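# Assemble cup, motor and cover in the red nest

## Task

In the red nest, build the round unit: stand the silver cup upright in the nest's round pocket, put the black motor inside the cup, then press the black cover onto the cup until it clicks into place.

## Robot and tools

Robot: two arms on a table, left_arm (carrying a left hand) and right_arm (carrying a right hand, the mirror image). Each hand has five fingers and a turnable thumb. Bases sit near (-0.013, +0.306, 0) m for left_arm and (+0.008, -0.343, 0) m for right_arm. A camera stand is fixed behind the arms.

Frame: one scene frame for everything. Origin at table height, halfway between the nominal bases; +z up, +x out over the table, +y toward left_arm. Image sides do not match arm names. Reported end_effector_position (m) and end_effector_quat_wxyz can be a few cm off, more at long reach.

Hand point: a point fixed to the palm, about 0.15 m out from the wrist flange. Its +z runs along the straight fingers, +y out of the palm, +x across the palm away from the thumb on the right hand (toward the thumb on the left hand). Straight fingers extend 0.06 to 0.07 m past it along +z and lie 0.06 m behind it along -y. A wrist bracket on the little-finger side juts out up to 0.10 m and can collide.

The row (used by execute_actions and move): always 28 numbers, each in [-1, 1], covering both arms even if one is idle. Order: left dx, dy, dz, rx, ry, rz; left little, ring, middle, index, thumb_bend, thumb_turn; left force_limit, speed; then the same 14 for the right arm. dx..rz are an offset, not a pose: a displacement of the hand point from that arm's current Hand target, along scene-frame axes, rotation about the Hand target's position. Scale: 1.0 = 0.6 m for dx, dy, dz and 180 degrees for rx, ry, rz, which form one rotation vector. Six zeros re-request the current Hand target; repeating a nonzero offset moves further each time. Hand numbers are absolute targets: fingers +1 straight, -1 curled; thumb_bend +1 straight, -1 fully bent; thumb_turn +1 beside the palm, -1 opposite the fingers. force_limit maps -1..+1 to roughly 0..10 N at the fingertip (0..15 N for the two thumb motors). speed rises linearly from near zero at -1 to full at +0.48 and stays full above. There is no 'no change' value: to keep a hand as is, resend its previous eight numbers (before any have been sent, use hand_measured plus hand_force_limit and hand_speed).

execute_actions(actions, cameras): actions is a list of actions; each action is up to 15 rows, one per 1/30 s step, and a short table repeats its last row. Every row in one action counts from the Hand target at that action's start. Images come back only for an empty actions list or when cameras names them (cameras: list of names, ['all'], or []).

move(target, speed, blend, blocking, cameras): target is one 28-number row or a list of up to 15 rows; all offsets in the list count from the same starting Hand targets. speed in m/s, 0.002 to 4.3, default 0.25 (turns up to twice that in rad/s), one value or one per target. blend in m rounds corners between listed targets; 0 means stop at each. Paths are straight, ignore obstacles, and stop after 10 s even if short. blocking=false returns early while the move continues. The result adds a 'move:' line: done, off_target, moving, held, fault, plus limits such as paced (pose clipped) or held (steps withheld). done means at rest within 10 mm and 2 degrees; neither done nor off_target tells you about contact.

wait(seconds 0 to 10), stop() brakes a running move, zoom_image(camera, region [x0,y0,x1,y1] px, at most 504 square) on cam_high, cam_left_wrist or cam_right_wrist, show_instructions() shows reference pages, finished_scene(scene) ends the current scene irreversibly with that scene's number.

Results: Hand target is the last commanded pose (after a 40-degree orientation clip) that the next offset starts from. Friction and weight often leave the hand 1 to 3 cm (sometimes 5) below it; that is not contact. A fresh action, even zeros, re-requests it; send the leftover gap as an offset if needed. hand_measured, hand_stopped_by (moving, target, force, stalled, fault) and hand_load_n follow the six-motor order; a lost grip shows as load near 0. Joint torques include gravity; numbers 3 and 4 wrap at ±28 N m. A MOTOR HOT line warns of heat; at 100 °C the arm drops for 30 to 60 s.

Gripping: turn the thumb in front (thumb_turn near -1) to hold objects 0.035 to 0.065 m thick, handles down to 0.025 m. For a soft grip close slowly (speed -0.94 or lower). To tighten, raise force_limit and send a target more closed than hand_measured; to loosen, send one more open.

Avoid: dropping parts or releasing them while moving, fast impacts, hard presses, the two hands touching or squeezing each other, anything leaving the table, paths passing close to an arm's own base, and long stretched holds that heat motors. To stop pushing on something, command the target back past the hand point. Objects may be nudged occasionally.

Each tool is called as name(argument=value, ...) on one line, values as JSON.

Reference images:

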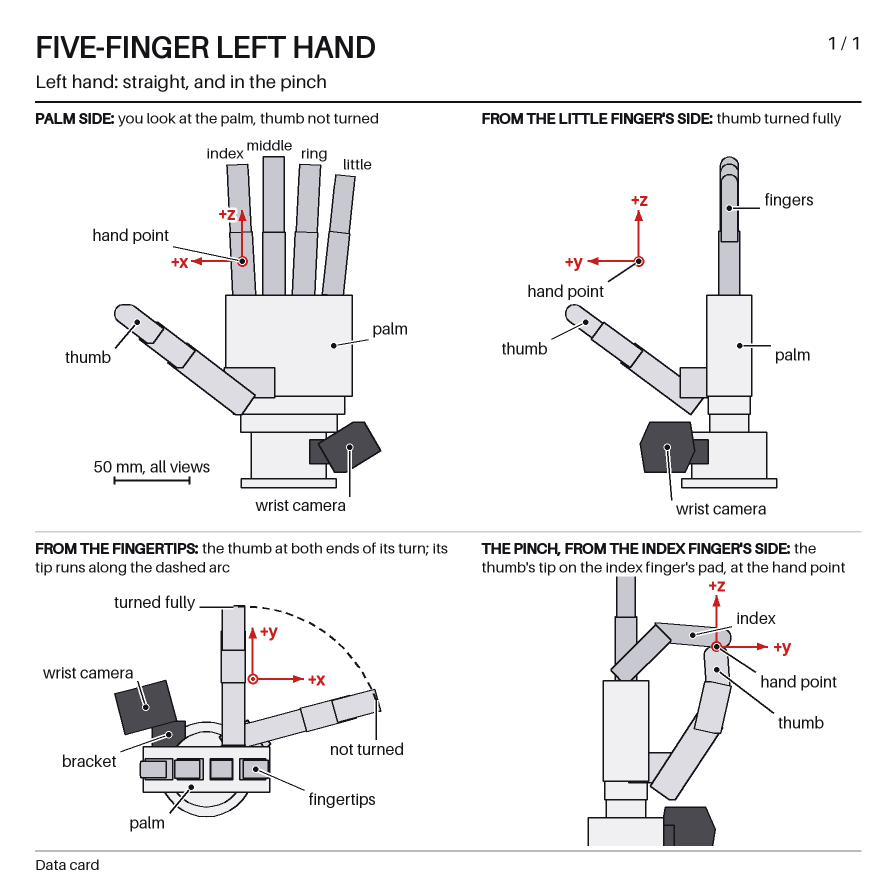

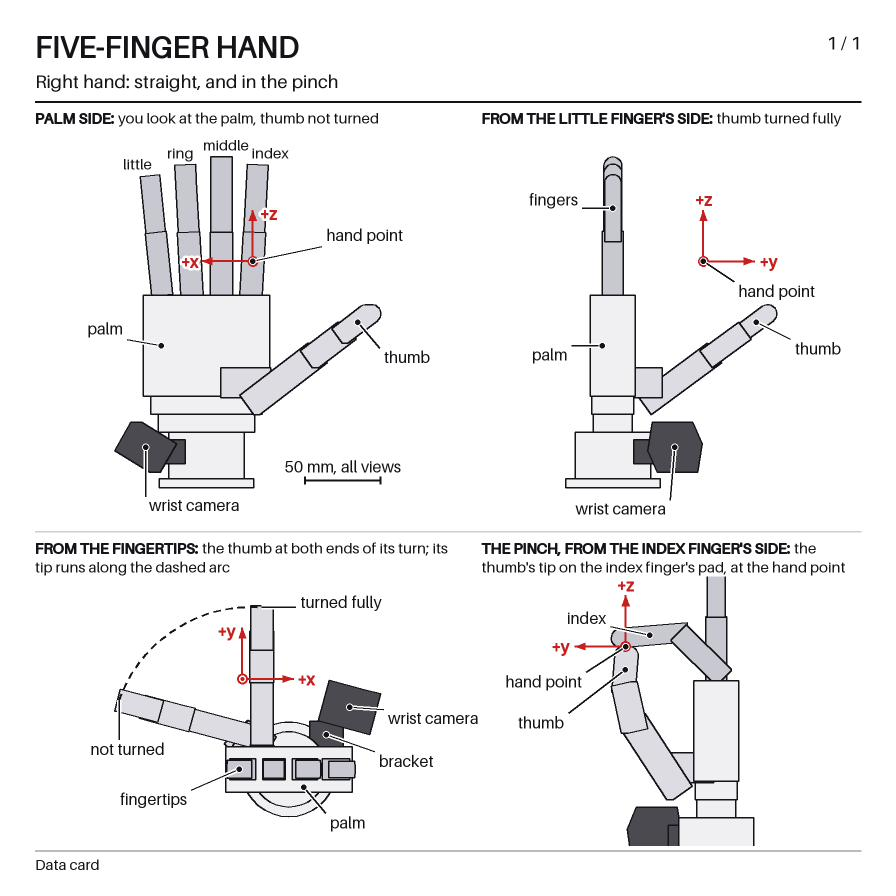

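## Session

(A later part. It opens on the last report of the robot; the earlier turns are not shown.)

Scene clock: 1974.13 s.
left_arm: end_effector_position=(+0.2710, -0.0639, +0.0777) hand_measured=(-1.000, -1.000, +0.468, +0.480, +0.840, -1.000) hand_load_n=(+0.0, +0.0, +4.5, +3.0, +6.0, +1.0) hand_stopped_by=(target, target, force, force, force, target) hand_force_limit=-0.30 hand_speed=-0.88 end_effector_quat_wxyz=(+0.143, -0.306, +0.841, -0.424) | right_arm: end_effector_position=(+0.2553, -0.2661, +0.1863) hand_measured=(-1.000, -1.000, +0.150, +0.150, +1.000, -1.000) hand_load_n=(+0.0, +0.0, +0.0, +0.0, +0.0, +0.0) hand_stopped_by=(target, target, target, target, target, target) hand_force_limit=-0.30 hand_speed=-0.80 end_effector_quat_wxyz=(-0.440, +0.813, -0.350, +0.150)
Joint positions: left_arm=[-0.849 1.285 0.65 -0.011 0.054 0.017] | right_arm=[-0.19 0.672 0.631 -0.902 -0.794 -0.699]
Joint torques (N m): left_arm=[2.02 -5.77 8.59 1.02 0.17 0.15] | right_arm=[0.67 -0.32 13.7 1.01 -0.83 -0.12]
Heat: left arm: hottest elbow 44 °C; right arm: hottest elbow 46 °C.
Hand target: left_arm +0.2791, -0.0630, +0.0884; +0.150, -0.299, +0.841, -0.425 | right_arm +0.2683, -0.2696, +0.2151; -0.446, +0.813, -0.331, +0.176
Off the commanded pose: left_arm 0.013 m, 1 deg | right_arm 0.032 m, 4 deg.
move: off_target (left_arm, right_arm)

wait(seconds=0.1, cameras=["cam_left_wrist","cam_right_wrist","cam_high"])

zoom_image(camera="cam_right_wrist", region=[420, 220, 520, 320])

zoom_image(camera="cam_left_wrist", region=[220, 60, 560, 400])

zoom_image(camera="cam_high", region=[410, 150, 470, 210])

Scene clock: 1984.03 s.
left_arm: end_effector_position=(+0.2710, -0.0639, +0.0777) hand_measured=(-1.000, -1.000, +0.468, +0.480, +0.840, -1.000) hand_load_n=(+0.0, +0.0, +4.5, +3.0, +6.0, +1.0) hand_stopped_by=(target, target, force, force, force, target) hand_force_limit=-0.30 hand_speed=-0.88 end_effector_quat_wxyz=(+0.143, -0.306, +0.841, -0.424) | right_arm: end_effector_position=(+0.2553, -0.2661, +0.1863) hand_measured=(-1.000, -1.000, +0.150, +0.150, +1.000, -1.000) hand_load_n=(+0.0, +0.0, +0.0, +0.0, -0.5, +0.0) hand_stopped_by=(target, target, target, target, target, target) hand_force_limit=-0.30 hand_speed=-0.80 end_effector_quat_wxyz=(-0.440, +0.813, -0.350, +0.150)
Joint positions: left_arm=[-0.849 1.285 0.65 -0.011 0.054 0.017] | right_arm=[-0.19 0.672 0.631 -0.902 -0.794 -0.699]
Joint torques (N m): left_arm=[2.14 -5.95 8.5 1.11 0.15 0.14] | right_arm=[0.67 -0.21 13.68 0.99 -0.84 -0.12]
Heat: left arm: hottest elbow 45 °C; right arm: hottest elbow 46 °C.
Hand target: left_arm +0.2791, -0.0630, +0.0884; +0.150, -0.299, +0.841, -0.425 | right_arm +0.2683, -0.2696, +0.2151; -0.446, +0.813, -0.331, +0.176
Off the commanded pose: left_arm 0.013 m, 1 deg | right_arm 0.032 m, 4 deg.
wait: 0.10 s; at rest from the start
camera_calibration:
cam_left_wrist: T_world_to_cam=[[0.169733, -0.644945, 0.745142, -0.140271], [-0.985487, -0.112962, 0.126709, 0.252273], [0.0024523, -0.755834, -0.654758, 0.118348], [0, 0, 0, 1]] pos_world=[0.27213, 0.0274816, 0.150046]
cam_right_wrist: T_world_to_cam=[[-0.191669, -0.529398, -0.826438, 0.0655702], [-0.978174, 0.171881, 0.116757, 0.277564], [0.0802376, 0.830779, -0.550788, 0.416503], [0, 0, 0, 1]] pos_world=[0.250655, -0.359017, 0.251187]

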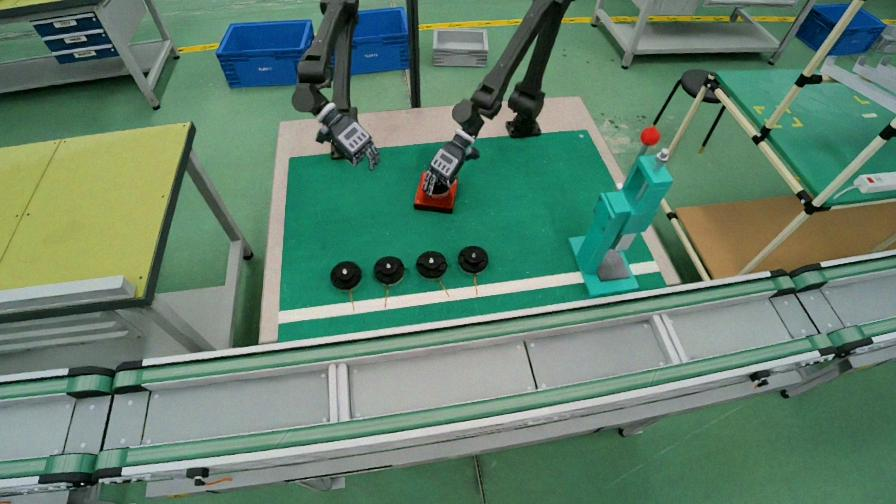

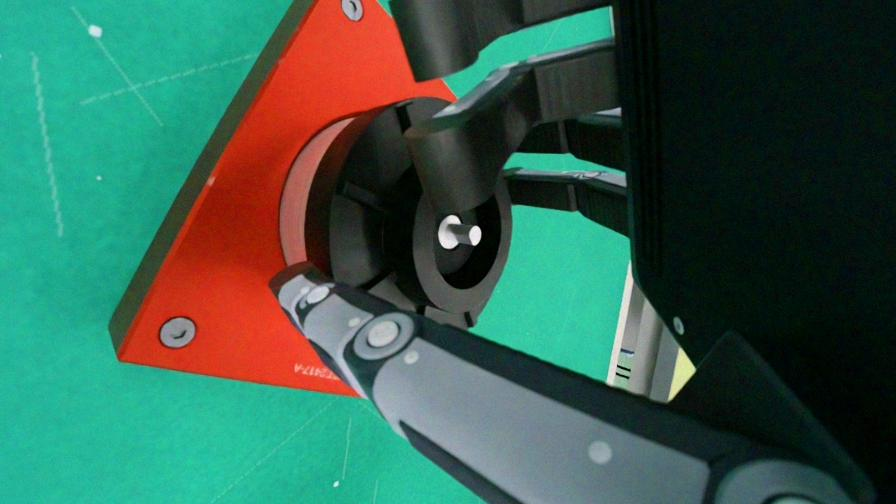

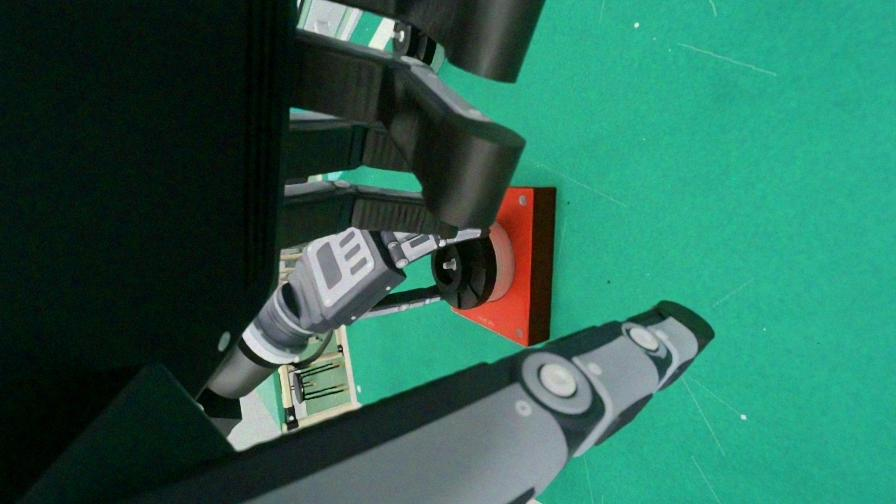

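Scaled by 5.040 from the camera's 896x504 image, which has a finer 1280x720 frame.

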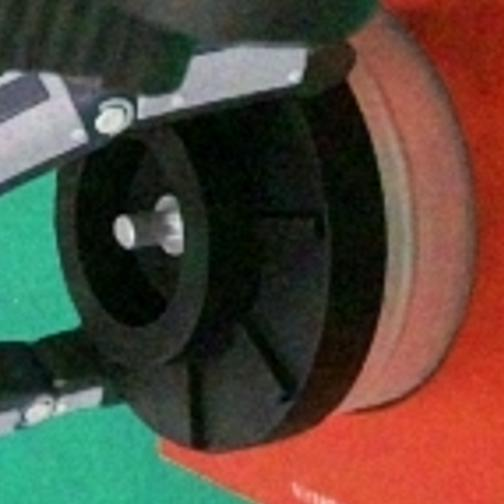

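Scaled by 1.482 from the camera's 896x504 image, which has a finer 1280x720 frame.

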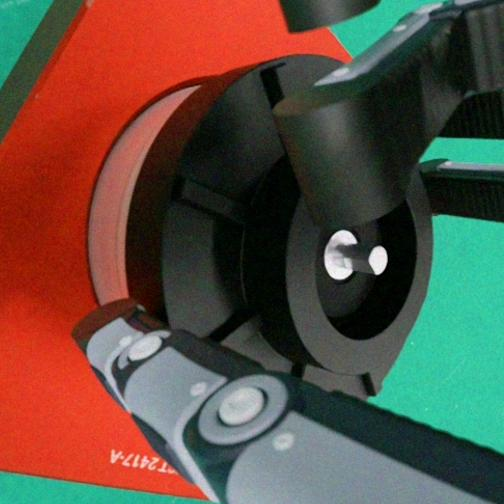

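Scaled by 8.400 from the camera's 896x504 image, which has a finer 1280x720 frame.

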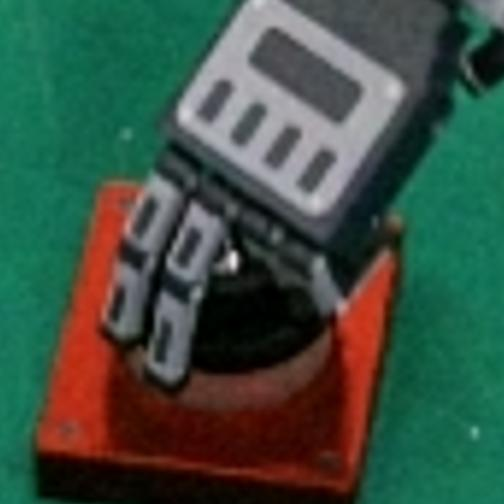

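move(target=[[0,0,-0.025,0,0,0,-1,-1,0,0,0.6,-1,-0.3,-0.88, 0,0,0,0,0,0,-1,-1,0.15,0.15,1,-1,-0.3,-0.8]], speed=0.04, cameras=["cam_left_wrist","cam_right_wrist"])

zoom_image(camera="cam_right_wrist", region=[420, 220, 520, 320])

zoom_image(camera="cam_left_wrist", region=[220, 60, 560, 400])

Scene clock: 1993.50 s.
left_arm: end_effector_position=(+0.2714, -0.0643, +0.0734) hand_measured=(-1.000, -1.000, +0.468, +0.480, +0.840, -1.000) hand_load_n=(+0.0, +0.0, +4.0, +2.5, +6.5, +1.0) hand_stopped_by=(target, target, force, force, force, target) hand_force_limit=-0.30 hand_speed=-0.88 end_effector_quat_wxyz=(+0.142, -0.306, +0.842, -0.421) | right_arm: end_effector_position=(+0.2553, -0.2661, +0.1863) hand_measured=(-1.000, -1.000, +0.150, +0.150, +1.000, -1.000) hand_load_n=(+0.0, +0.0, +0.0, +0.0, +0.0, +0.0) hand_stopped_by=(target, target, target, target, target, target) hand_force_limit=-0.30 hand_speed=-0.80 end_effector_quat_wxyz=(-0.440, +0.813, -0.350, +0.150)
Joint positions: left_arm=[-0.849 1.297 0.65 -0.004 0.054 0.018] | right_arm=[-0.19 0.672 0.631 -0.902 -0.794 -0.699]
Joint torques (N m): left_arm=[1.96 -4.42 7.09 2.8 0.16 0.11] | right_arm=[0.67 -0.26 13.67 0.98 -0.84 -0.12]
Heat: left arm: hottest elbow 45 °C; right arm: hottest elbow 47 °C.
Hand target: left_arm +0.2791, -0.0630, +0.0734; +0.150, -0.299, +0.841, -0.425 | right_arm +0.2683, -0.2696, +0.2151; -0.446, +0.813, -0.331, +0.176
Off the commanded pose: left_arm 0.008 m, 1 deg | right_arm 0.032 m, 4 deg.
move: off_target (right_arm)
camera_calibration:
cam_left_wrist: T_world_to_cam=[[0.171536, -0.64906, 0.741145, -0.137744], [-0.985178, -0.112732, 0.129292, 0.253007], [-0.000367622, -0.752338, -0.658777, 0.116526], [0, 0, 0, 1]] pos_world=[0.272927, 0.0267847, 0.146141]
cam_right_wrist: T_world_to_cam=[[-0.191669, -0.529398, -0.826438, 0.0655702], [-0.978174, 0.171881, 0.116757, 0.277564], [0.0802376, 0.830779, -0.550788, 0.416503], [0, 0, 0, 1]] pos_world=[0.250655, -0.359017, 0.251187]
Images, in order (width x height): cam_left_wrist 896x504, cam_right_wrist 896x504.

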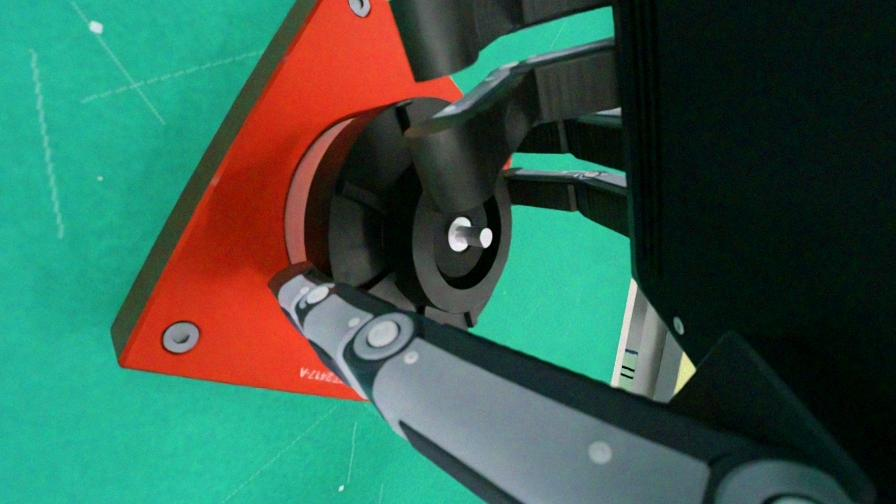

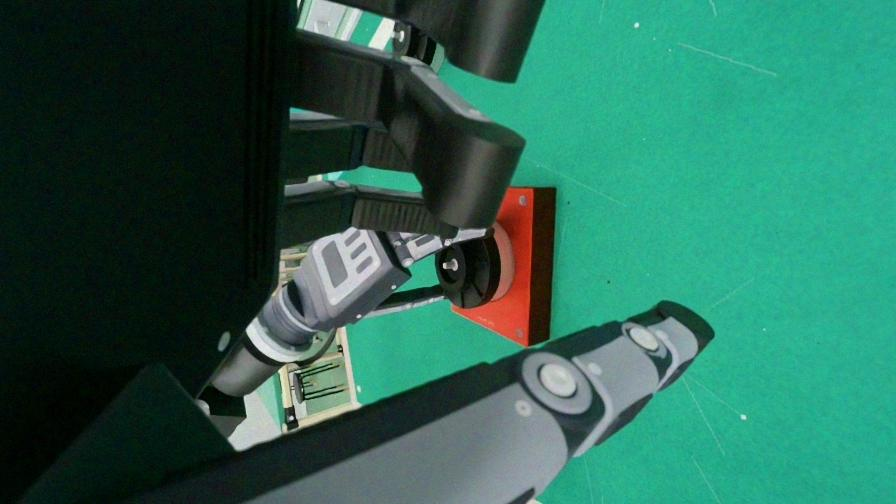

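Scaled by 5.040 from the camera's 896x504 image, which has a finer 1280x720 frame.

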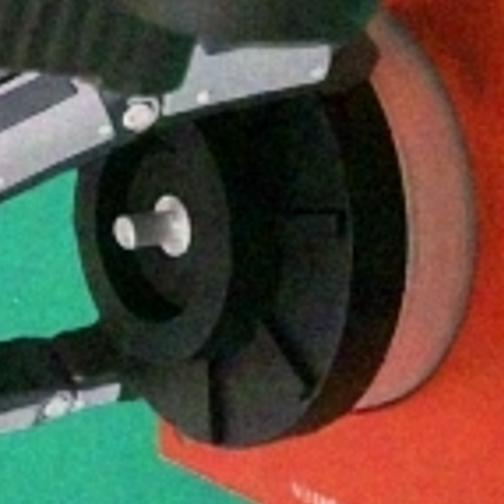

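Scaled by 1.482 from the camera's 896x504 image, which has a finer 1280x720 frame.

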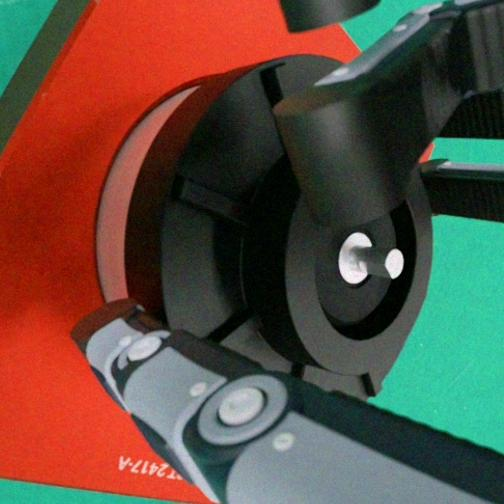

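move(target=[[0,0,-0.02,0,0,0,-1,-1,0,0,0.6,-1,-0.3,-0.88, 0,0,0,0,0,0,-1,-1,0.15,0.15,1,-1,-0.3,-0.8]], speed=0.04, cameras=["cam_left_wrist","cam_right_wrist"])

zoom_image(camera="cam_right_wrist", region=[420, 220, 520, 320])

zoom_image(camera="cam_left_wrist", region=[220, 60, 560, 400])

Scene clock: 2003.13 s.
left_arm: end_effector_position=(+0.2733, -0.0657, +0.0713) hand_measured=(-1.000, -1.000, +0.468, +0.480, +0.840, -1.000) hand_load_n=(+0.0, +0.0, +3.0, +2.0, +7.5, +0.5) hand_stopped_by=(target, target, force, force, force, target) hand_force_limit=-0.30 hand_speed=-0.88 end_effector_quat_wxyz=(+0.143, -0.304, +0.838, -0.430) | right_arm: end_effector_position=(+0.2553, -0.2661, +0.1863) hand_measured=(-1.000, -1.000, +0.150, +0.150, +1.000, -1.000) hand_load_n=(+0.0, +0.0, +0.0, +0.0, +0.0, +0.0) hand_stopped_by=(target, target, target, target, target, target) hand_force_limit=-0.30 hand_speed=-0.80 end_effector_quat_wxyz=(-0.440, +0.813, -0.350, +0.150)
Joint positions: left_arm=[-0.844 1.305 0.638 0.036 0.063 0.018] | right_arm=[-0.19 0.672 0.631 -0.902 -0.794 -0.699]
Joint torques (N m): left_arm=[2.08 -3.43 6.69 2.77 0.03 0.11] | right_arm=[0.67 -0.26 13.68 0.99 -0.84 -0.12]
Heat: left arm: hottest elbow 45 °C; right arm: hottest elbow 47 °C.
Hand target: left_arm +0.2791, -0.0630, +0.0614; +0.150, -0.299, +0.841, -0.425 | right_arm +0.2683, -0.2696, +0.2151; -0.446, +0.813, -0.331, +0.176
Off the commanded pose: left_arm 0.012 m, 1 deg | right_arm 0.032 m, 4 deg.
move: off_target (left_arm, right_arm)
camera_calibration:
cam_left_wrist: T_world_to_cam=[[0.162645, -0.63569, 0.754616, -0.135168], [-0.986678, -0.107676, 0.121955, 0.256181], [0.00372858, -0.764398, -0.644734, 0.111201], [0, 0, 0, 1]] pos_world=[0.274338, 0.0266612, 0.142453]
cam_right_wrist: T_world_to_cam=[[-0.191669, -0.529398, -0.826438, 0.0655702], [-0.978174, 0.171881, 0.116757, 0.277564], [0.0802376, 0.830779, -0.550788, 0.416503], [0, 0, 0, 1]] pos_world=[0.250655, -0.359017, 0.251187]
Images, in order (width x height): cam_left_wrist 896x504, cam_right_wrist 896x504.

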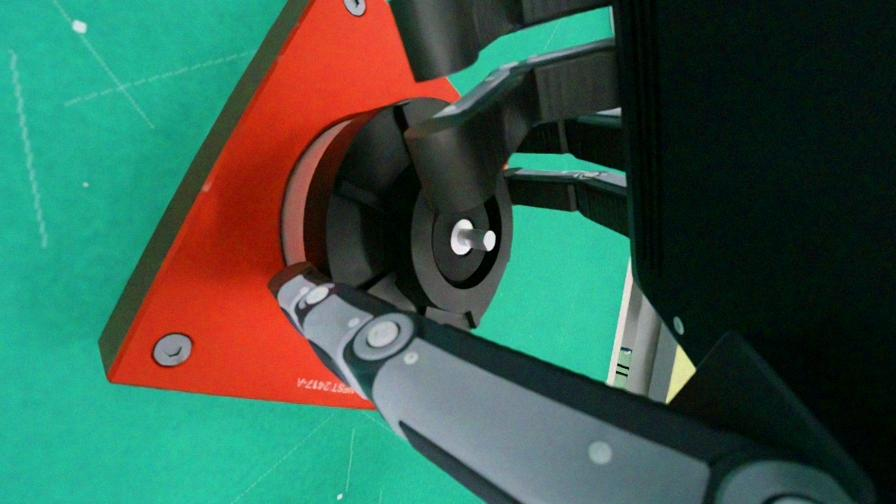

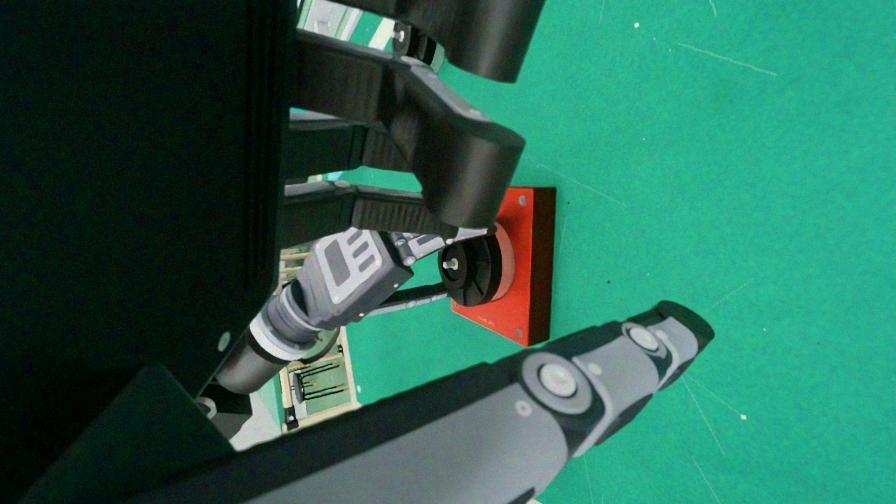

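Scaled by 5.040 from the camera's 896x504 image, which has a finer 1280x720 frame.

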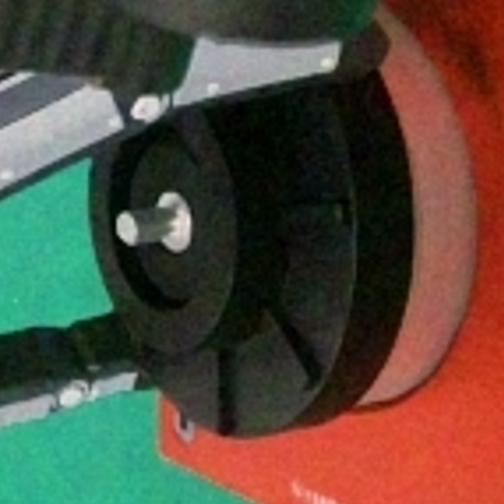

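Scaled by 1.482 from the camera's 896x504 image, which has a finer 1280x720 frame.

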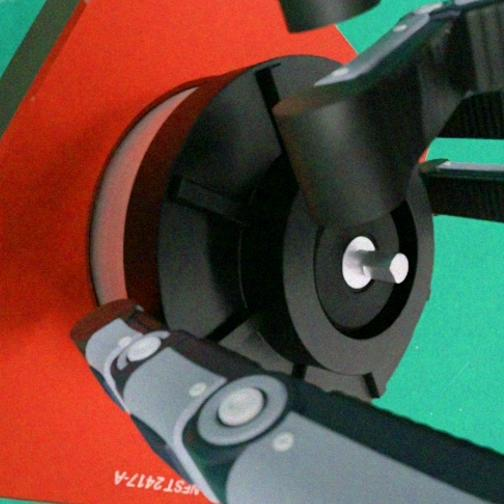

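move(target=[[0,0,-0.025,0,0,0,-1,-1,0,0,0.6,-1,-0.3,-0.88, 0,0,0,0,0,0,-1,-1,0.15,0.15,1,-1,-0.3,-0.8]], speed=0.04, cameras=["cam_left_wrist","cam_right_wrist"])

zoom_image(camera="cam_right_wrist", region=[420, 220, 520, 320])

Scene clock: 2035.33 s.
left_arm: end_effector_position=(+0.2733, -0.0660, +0.0666) hand_measured=(-1.000, -1.000, +0.468, +0.480, +0.840, -1.000) hand_load_n=(+0.0, +0.0, +2.5, +2.5, +13.5, +0.5) hand_stopped_by=(target, target, force, force, force, target) hand_force_limit=-0.30 hand_speed=-0.88 end_effector_quat_wxyz=(+0.144, -0.302, +0.834, -0.438) | right_arm: end_effector_position=(+0.2553, -0.2661, +0.1863) hand_measured=(-1.000, -1.000, +0.150, +0.150, +1.000, -1.000) hand_load_n=(+0.0, +0.0, -0.5, +0.0, +0.0, +0.0) hand_stopped_by=(target, target, target, target, target, target) hand_force_limit=-0.30 hand_speed=-0.80 end_effector_quat_wxyz=(-0.440, +0.813, -0.350, +0.150)
Joint positions: left_arm=[-0.843 1.314 0.619 0.08 0.068 0.018] | right_arm=[-0.19 0.672 0.631 -0.902 -0.794 -0.699]
Joint torques (N m): left_arm=[2.14 -2.14 6.31 3.04 -0.11 0.14] | right_arm=[0.79 -0.32 13.68 0.99 -0.83 -0.12]
Heat: left arm: hottest elbow 44 °C; right arm: hottest elbow 47 °C.
Hand target: left_arm +0.2791, -0.0630, +0.0464; +0.150, -0.299, +0.841, -0.425 | right_arm +0.2683, -0.2696, +0.2151; -0.446, +0.813, -0.331, +0.176
Off the commanded pose: left_arm 0.021 m, 2 deg | right_arm 0.032 m, 4 deg.
move: off_target (left_arm, right_arm)
camera_calibration:
cam_left_wrist: T_world_to_cam=[[0.154104, -0.625274, 0.765039, -0.129522], [-0.988021, -0.103882, 0.114116, 0.257934], [0.0081202, -0.77346, -0.633793, 0.105416], [0, 0, 0, 1]] pos_world=[0.273948, 0.0273433, 0.136467]
cam_right_wrist: T_world_to_cam=[[-0.191669, -0.529398, -0.826438, 0.0655702], [-0.978174, 0.171881, 0.116757, 0.277564], [0.0802376, 0.830779, -0.550788, 0.416503], [0, 0, 0, 1]] pos_world=[0.250655, -0.359017, 0.251187]
Images, in order (width x height): cam_left_wrist 896x504, cam_right_wrist 896x504.

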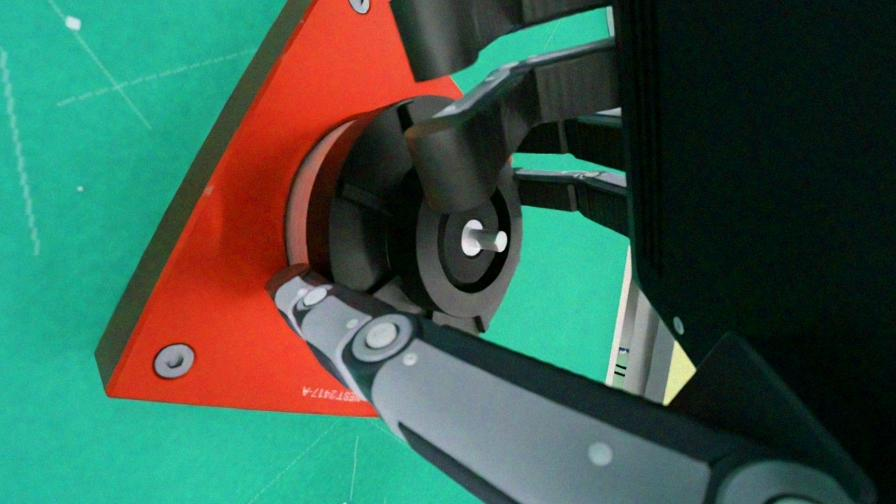

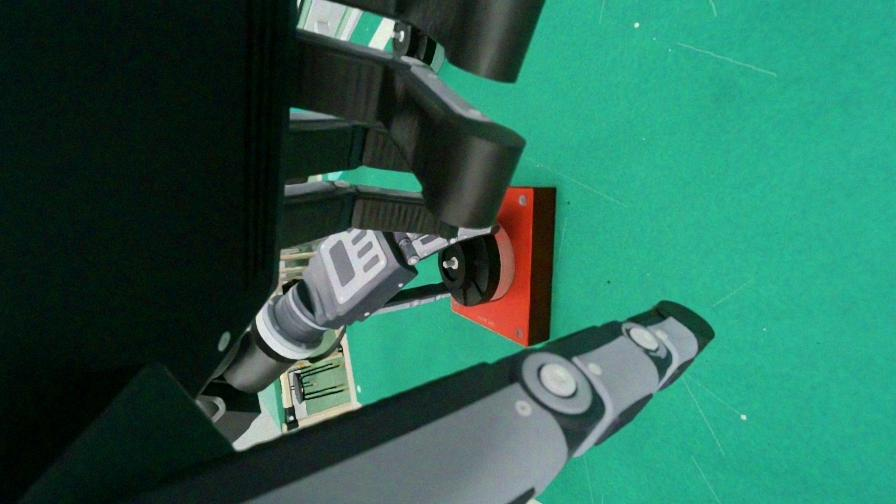

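Scaled by 5.040 from the camera's 896x504 image, which has a finer 1280x720 frame.

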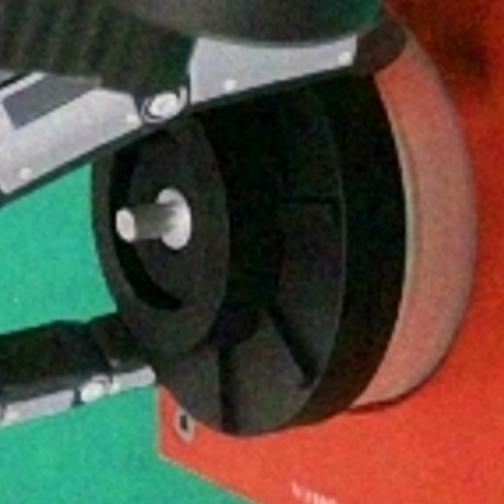

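execute_actions(actions=[[[0,0,0.03,0,0,0,-1,-1,0.6,0.6,0.95,-1,-0.3,-0.85, 0,0,0,0,0,0,-1,-1,0.15,0.15,1,-1,-0.3,-0.8]],[[0,0,0,0,0,0,-1,-1,0.8,0.8,1,-1,-0.3,-0.5, 0,0,0,0,0,0,-1,-1,0.15,0.15,1,-1,-0.3,-0.8]]])

move(target=[[0,0,0.14,0,0,0,-1,-1,0.8,0.8,1,-1,-0.3,-0.5, 0,0,0,0,0,0,-1,-1,0.15,0.15,1,-1,-0.3,-0.8]], speed=0.08, cameras=["cam_left_wrist","cam_right_wrist","cam_high"])

zoom_image(camera="cam_right_wrist", region=[420, 220, 520, 320])

zoom_image(camera="cam_high", region=[410, 150, 470, 210])

Scene clock: 2049.33 s.
left_arm: end_effector_position=(+0.2691, -0.0629, +0.0595) hand_measured=(-1.000, -1.000, +0.800, +0.800, +1.000, -1.000) hand_load_n=(+0.0, +0.0, +0.0, +0.0, +0.0, +0.0) hand_stopped_by=(target, target, target, target, target, target) hand_force_limit=-0.30 hand_speed=-0.50 end_effector_quat_wxyz=(+0.142, -0.304, +0.841, -0.425) | right_arm: end_effector_position=(+0.2553, -0.2661, +0.1863) hand_measured=(-1.000, -1.000, +0.150, +0.150, +1.000, -1.000) hand_load_n=(+0.0, +0.0, +0.0, +0.0, +0.0, +0.0) hand_stopped_by=(target, target, target, target, target, target) hand_force_limit=-0.30 hand_speed=-0.80 end_effector_quat_wxyz=(-0.440, +0.813, -0.350, +0.150)
Joint positions: left_arm=[-0.849 1.32 0.619 0.057 0.059 0.02] | right_arm=[-0.19 0.672 0.631 -0.902 -0.794 -0.699]
Joint torques (N m): left_arm=[1.96 -4.95 7.99 1.63 -0.05 0.11] | right_arm=[0.62 -0.26 13.68 0.99 -0.83 -0.12]
Heat: left arm: hottest elbow 43 °C; right arm: hottest elbow 47 °C.
Hand target: left_arm +0.2791, -0.0630, +0.0644; +0.150, -0.299, +0.841, -0.425 | right_arm +0.2683, -0.2696, +0.2151; -0.446, +0.813, -0.331, +0.176
Off the commanded pose: left_arm 0.011 m, 1 deg | right_arm 0.032 m, 4 deg.
Step readings (end_effector_position of left_arm | right_arm):
0: (+0.2735, -0.0662, +0.0669) | (+0.2553, -0.2661, +0.1863)
1: (+0.2735, -0.0662, +0.0669) | (+0.2553, -0.2661, +0.1863)
2: (+0.2735, -0.0662, +0.0669) | (+0.2553, -0.2661, +0.1863)
4: (+0.2729, -0.0656, +0.0660) | (+0.2553, -0.2661, +0.1863)
8: (+0.2717, -0.0630, +0.0616) | (+0.2553, -0.2661, +0.1863)
15: (+0.2691, -0.0633, +0.0598) | (+0.2553, -0.2661, +0.1863)
16: (+0.2691, -0.0633, +0.0598) | (+0.2553, -0.2661, +0.1863)
17: (+0.2691, -0.0633, +0.0598) | (+0.2553, -0.2661, +0.1863)
19: (+0.2691, -0.0629, +0.0595) | (+0.2553, -0.2661, +0.1863)
23: (+0.2691, -0.0629, +0.0595) | (+0.2553, -0.2661, +0.1863)
30: (+0.2691, -0.0629, +0.0595) | (+0.2553, -0.2661, +0.1863)

Scene clock: 2051.17 s.
left_arm: end_effector_position=(+0.2597, -0.0526, +0.1164) hand_measured=(-1.000, -1.000, +0.800, +0.800, +1.000, -1.000) hand_load_n=(+0.0, +0.0, +0.0, +0.0, +0.0, +0.0) hand_stopped_by=(target, target, target, target, target, target) hand_force_limit=-0.30 hand_speed=-0.50 end_effector_quat_wxyz=(+0.133, -0.308, +0.851, -0.403) | right_arm: end_effector_position=(+0.2553, -0.2661, +0.1863) hand_measured=(-1.000, -1.000, +0.150, +0.150, +1.000, -1.000) hand_load_n=(+0.0, +0.0, +0.0, +0.0, +0.0, +0.0) hand_stopped_by=(target, target, target, target, target, target) hand_force_limit=-0.30 hand_speed=-0.80 end_effector_quat_wxyz=(-0.440, +0.813, -0.350, +0.150)
Joint positions: left_arm=[-0.849 1.185 0.714 -0.225 0.059 0.02] | right_arm=[-0.19 0.672 0.631 -0.902 -0.794 -0.699]
Joint torques (N m): left_arm=[2.08 -5.42 11.59 1.65 -0.05 0.09] | right_arm=[0.79 -0.26 13.67 1.01 -0.84 -0.12]
Heat: left arm: hottest elbow 43 °C; right arm: hottest elbow 47 °C.
Hand target: left_arm +0.2791, -0.0630, +0.1484; +0.150, -0.299, +0.841, -0.425 | right_arm +0.2683, -0.2696, +0.2151; -0.446, +0.813, -0.331, +0.176
Off the commanded pose: left_arm 0.039 m, 4 deg | right_arm 0.032 m, 4 deg.
move: off_target (left_arm, right_arm)
camera_calibration:
cam_left_wrist: T_world_to_cam=[[0.19122, -0.672849, 0.714639, -0.163354], [-0.981237, -0.112727, 0.15642, 0.232888], [-0.024688, -0.731141, -0.68178, 0.163807], [0, 0, 0, 1]] pos_world=[0.263799, 0.0361061, 0.191991]
cam_right_wrist: T_world_to_cam=[[-0.191669, -0.529398, -0.826438, 0.0655702], [-0.978174, 0.171881, 0.116757, 0.277564], [0.0802376, 0.830779, -0.550788, 0.416503], [0, 0, 0, 1]] pos_world=[0.250655, -0.359017, 0.251187]

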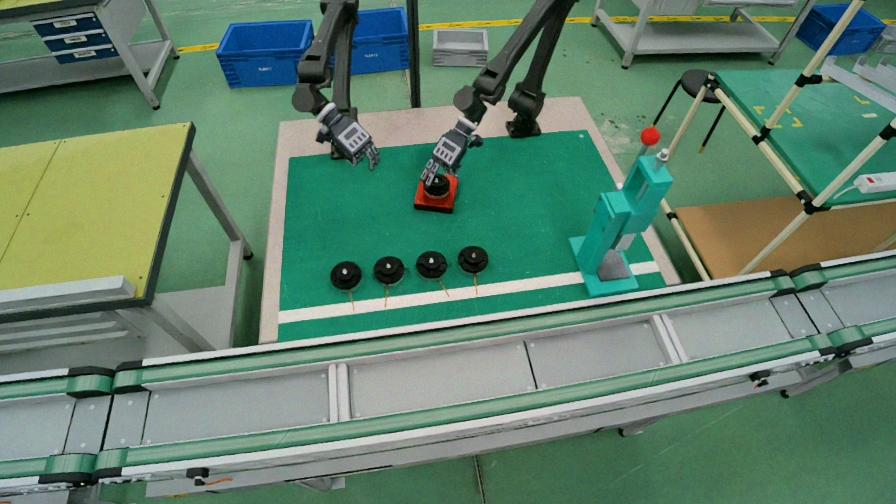

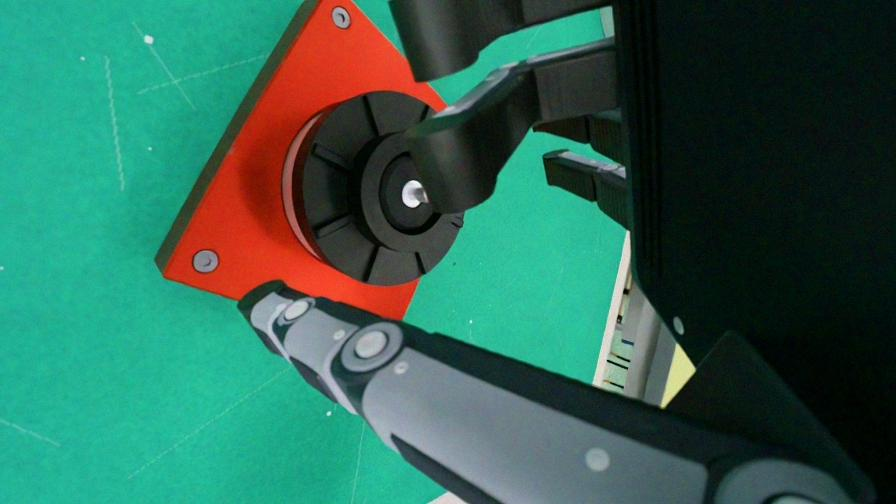

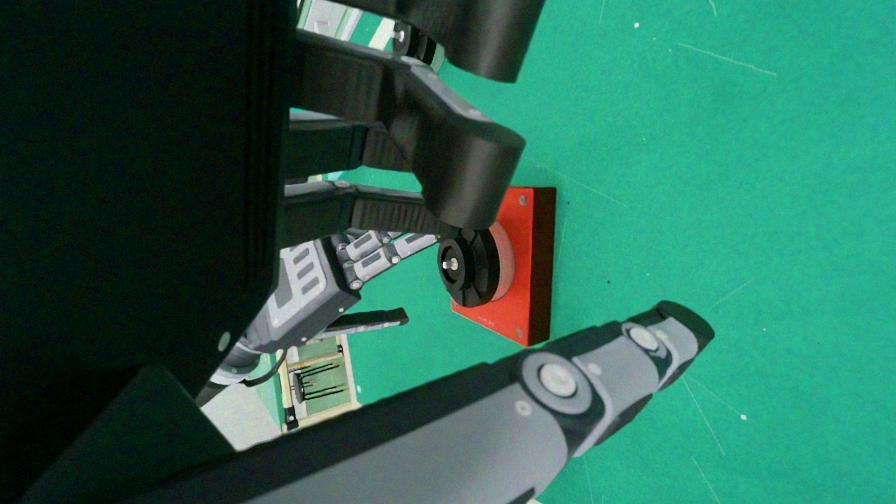

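Scaled by 5.040 from the camera's 896x504 image, which has a finer 1280x720 frame.

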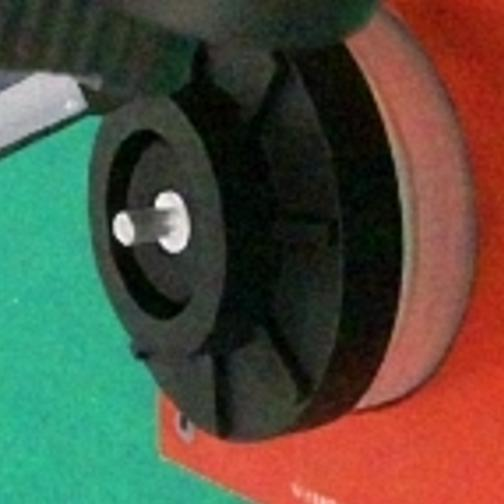

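Scaled by 8.400 from the camera's 896x504 image, which has a finer 1280x720 frame.

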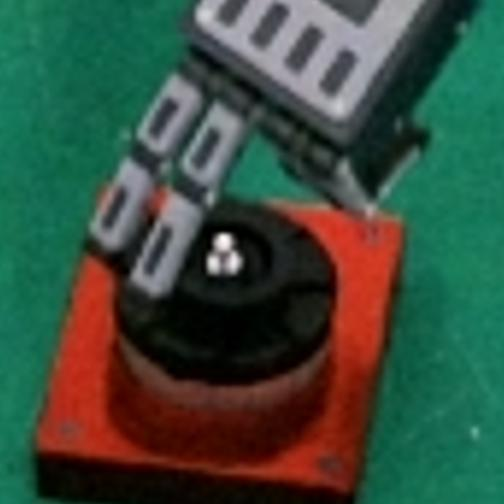

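move(target=[[0.0153,-0.0433,-0.03,0,0,0,-1,-1,0.08,0.08,1,-1,0.3,-0.5, 0,0,0,0,0,0,-1,-1,0.15,0.15,1,-1,-0.3,-0.8],[0.0153,-0.0433,-0.055,0,0,0,-1,-1,0.08,0.08,1,-1,0.3,-0.5, 0,0,0,0,0,0,-1,-1,0.15,0.15,1,-1,-0.3,-0.8]], speed=0.08, cameras=["cam_left_wrist","cam_right_wrist","cam_high"])

zoom_image(camera="cam_left_wrist", region=[220, 60, 560, 400])

zoom_image(camera="cam_high", region=[410, 150, 470, 210])

Scene clock: 2095.10 s.
left_arm: end_effector_position=(+0.2768, -0.0736, +0.1002) hand_measured=(-1.000, -1.000, +0.080, +0.080, +1.000, -1.000) hand_load_n=(+0.0, +0.5, -0.5, +0.0, +0.0, +0.0) hand_stopped_by=(target, target, target, target, target, target) hand_force_limit=0.30 hand_speed=-0.50 end_effector_quat_wxyz=(+0.141, -0.306, +0.849, -0.407) | right_arm: end_effector_position=(+0.2553, -0.2661, +0.1863) hand_measured=(-1.000, -1.000, +0.150, +0.150, +1.000, -1.000) hand_load_n=(+0.0, +0.0, +0.0, +0.0, +0.0, +0.0) hand_stopped_by=(target, target, target, target, target, target) hand_force_limit=-0.30 hand_speed=-0.80 end_effector_quat_wxyz=(-0.440, +0.813, -0.350, +0.150)
Joint positions: left_arm=[-0.86 1.283 0.74 -0.139 0.04 0.02] | right_arm=[-0.19 0.672 0.631 -0.902 -0.794 -0.699]
Joint torques (N m): left_arm=[0.62 -4.72 9.88 2.91 -0.09 -0.04] | right_arm=[0.67 -0.26 13.7 0.99 -0.84 -0.12]
Heat: left arm: hottest elbow 46 °C; right arm: hottest elbow 47 °C.
Hand target: left_arm +0.2883, -0.0890, +0.1154; +0.150, -0.299, +0.841, -0.425 | right_arm +0.2683, -0.2696, +0.2151; -0.446, +0.813, -0.331, +0.176
Off the commanded pose: left_arm 0.025 m, 3 deg | right_arm 0.032 m, 4 deg.
move: off_target (left_arm, right_arm)
camera_calibration:
cam_left_wrist: T_world_to_cam=[[0.180782, -0.670488, 0.719557, -0.166603], [-0.983474, -0.115895, 0.139097, 0.252044], [-0.0098693, -0.732812, -0.68036, 0.133467], [0, 0, 0, 1]] pos_world=[0.279315, 0.0153113, 0.175627]
cam_right_wrist: T_world_to_cam=[[-0.191669, -0.529398, -0.826438, 0.0655702], [-0.978174, 0.171881, 0.116757, 0.277564], [0.0802376, 0.830779, -0.550788, 0.416503], [0, 0, 0, 1]] pos_world=[0.250655, -0.359017, 0.251187]

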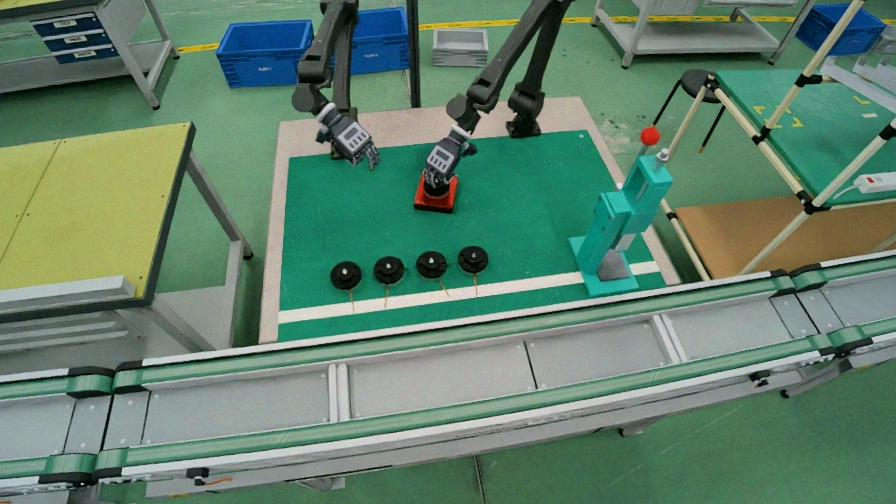

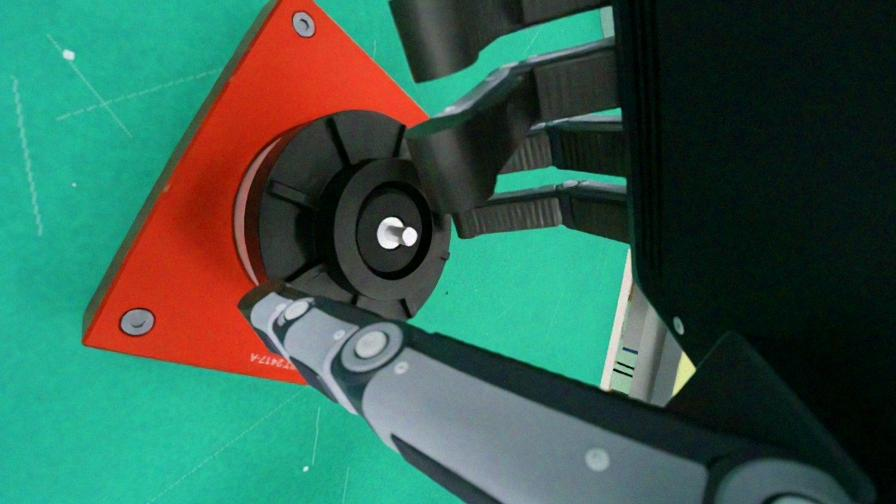

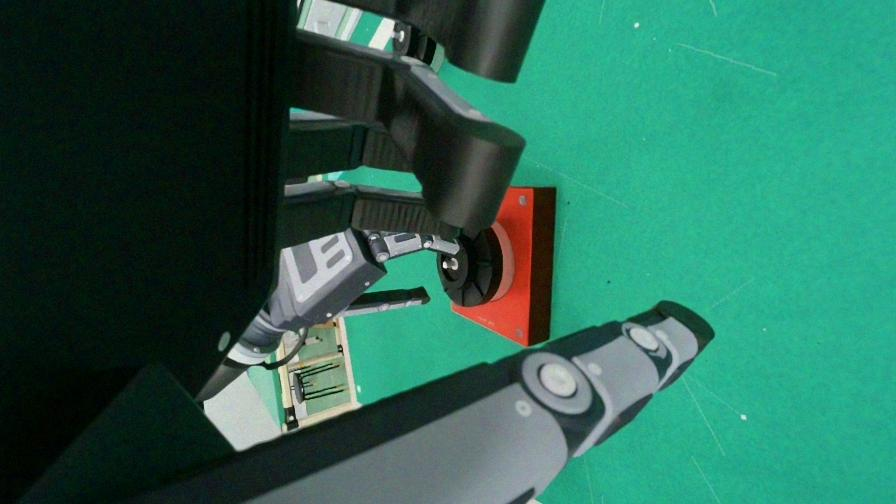

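Scaled by 1.482 from the camera's 896x504 image, which has a finer 1280x720 frame.

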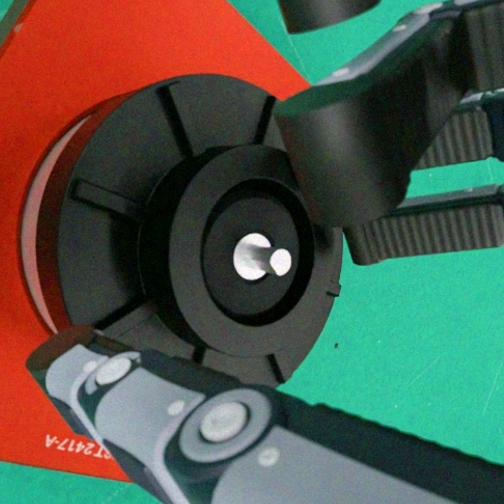

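Scaled by 8.400 from the camera's 896x504 image, which has a finer 1280x720 frame.

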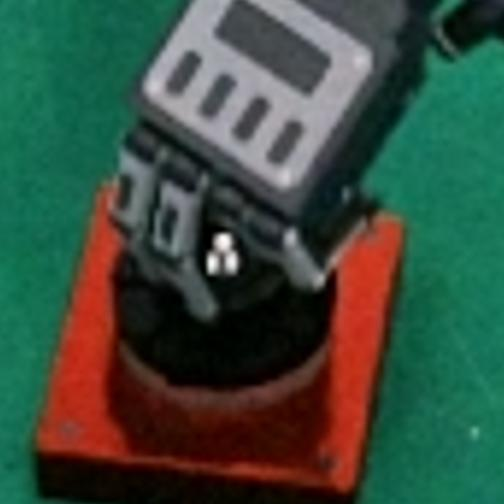

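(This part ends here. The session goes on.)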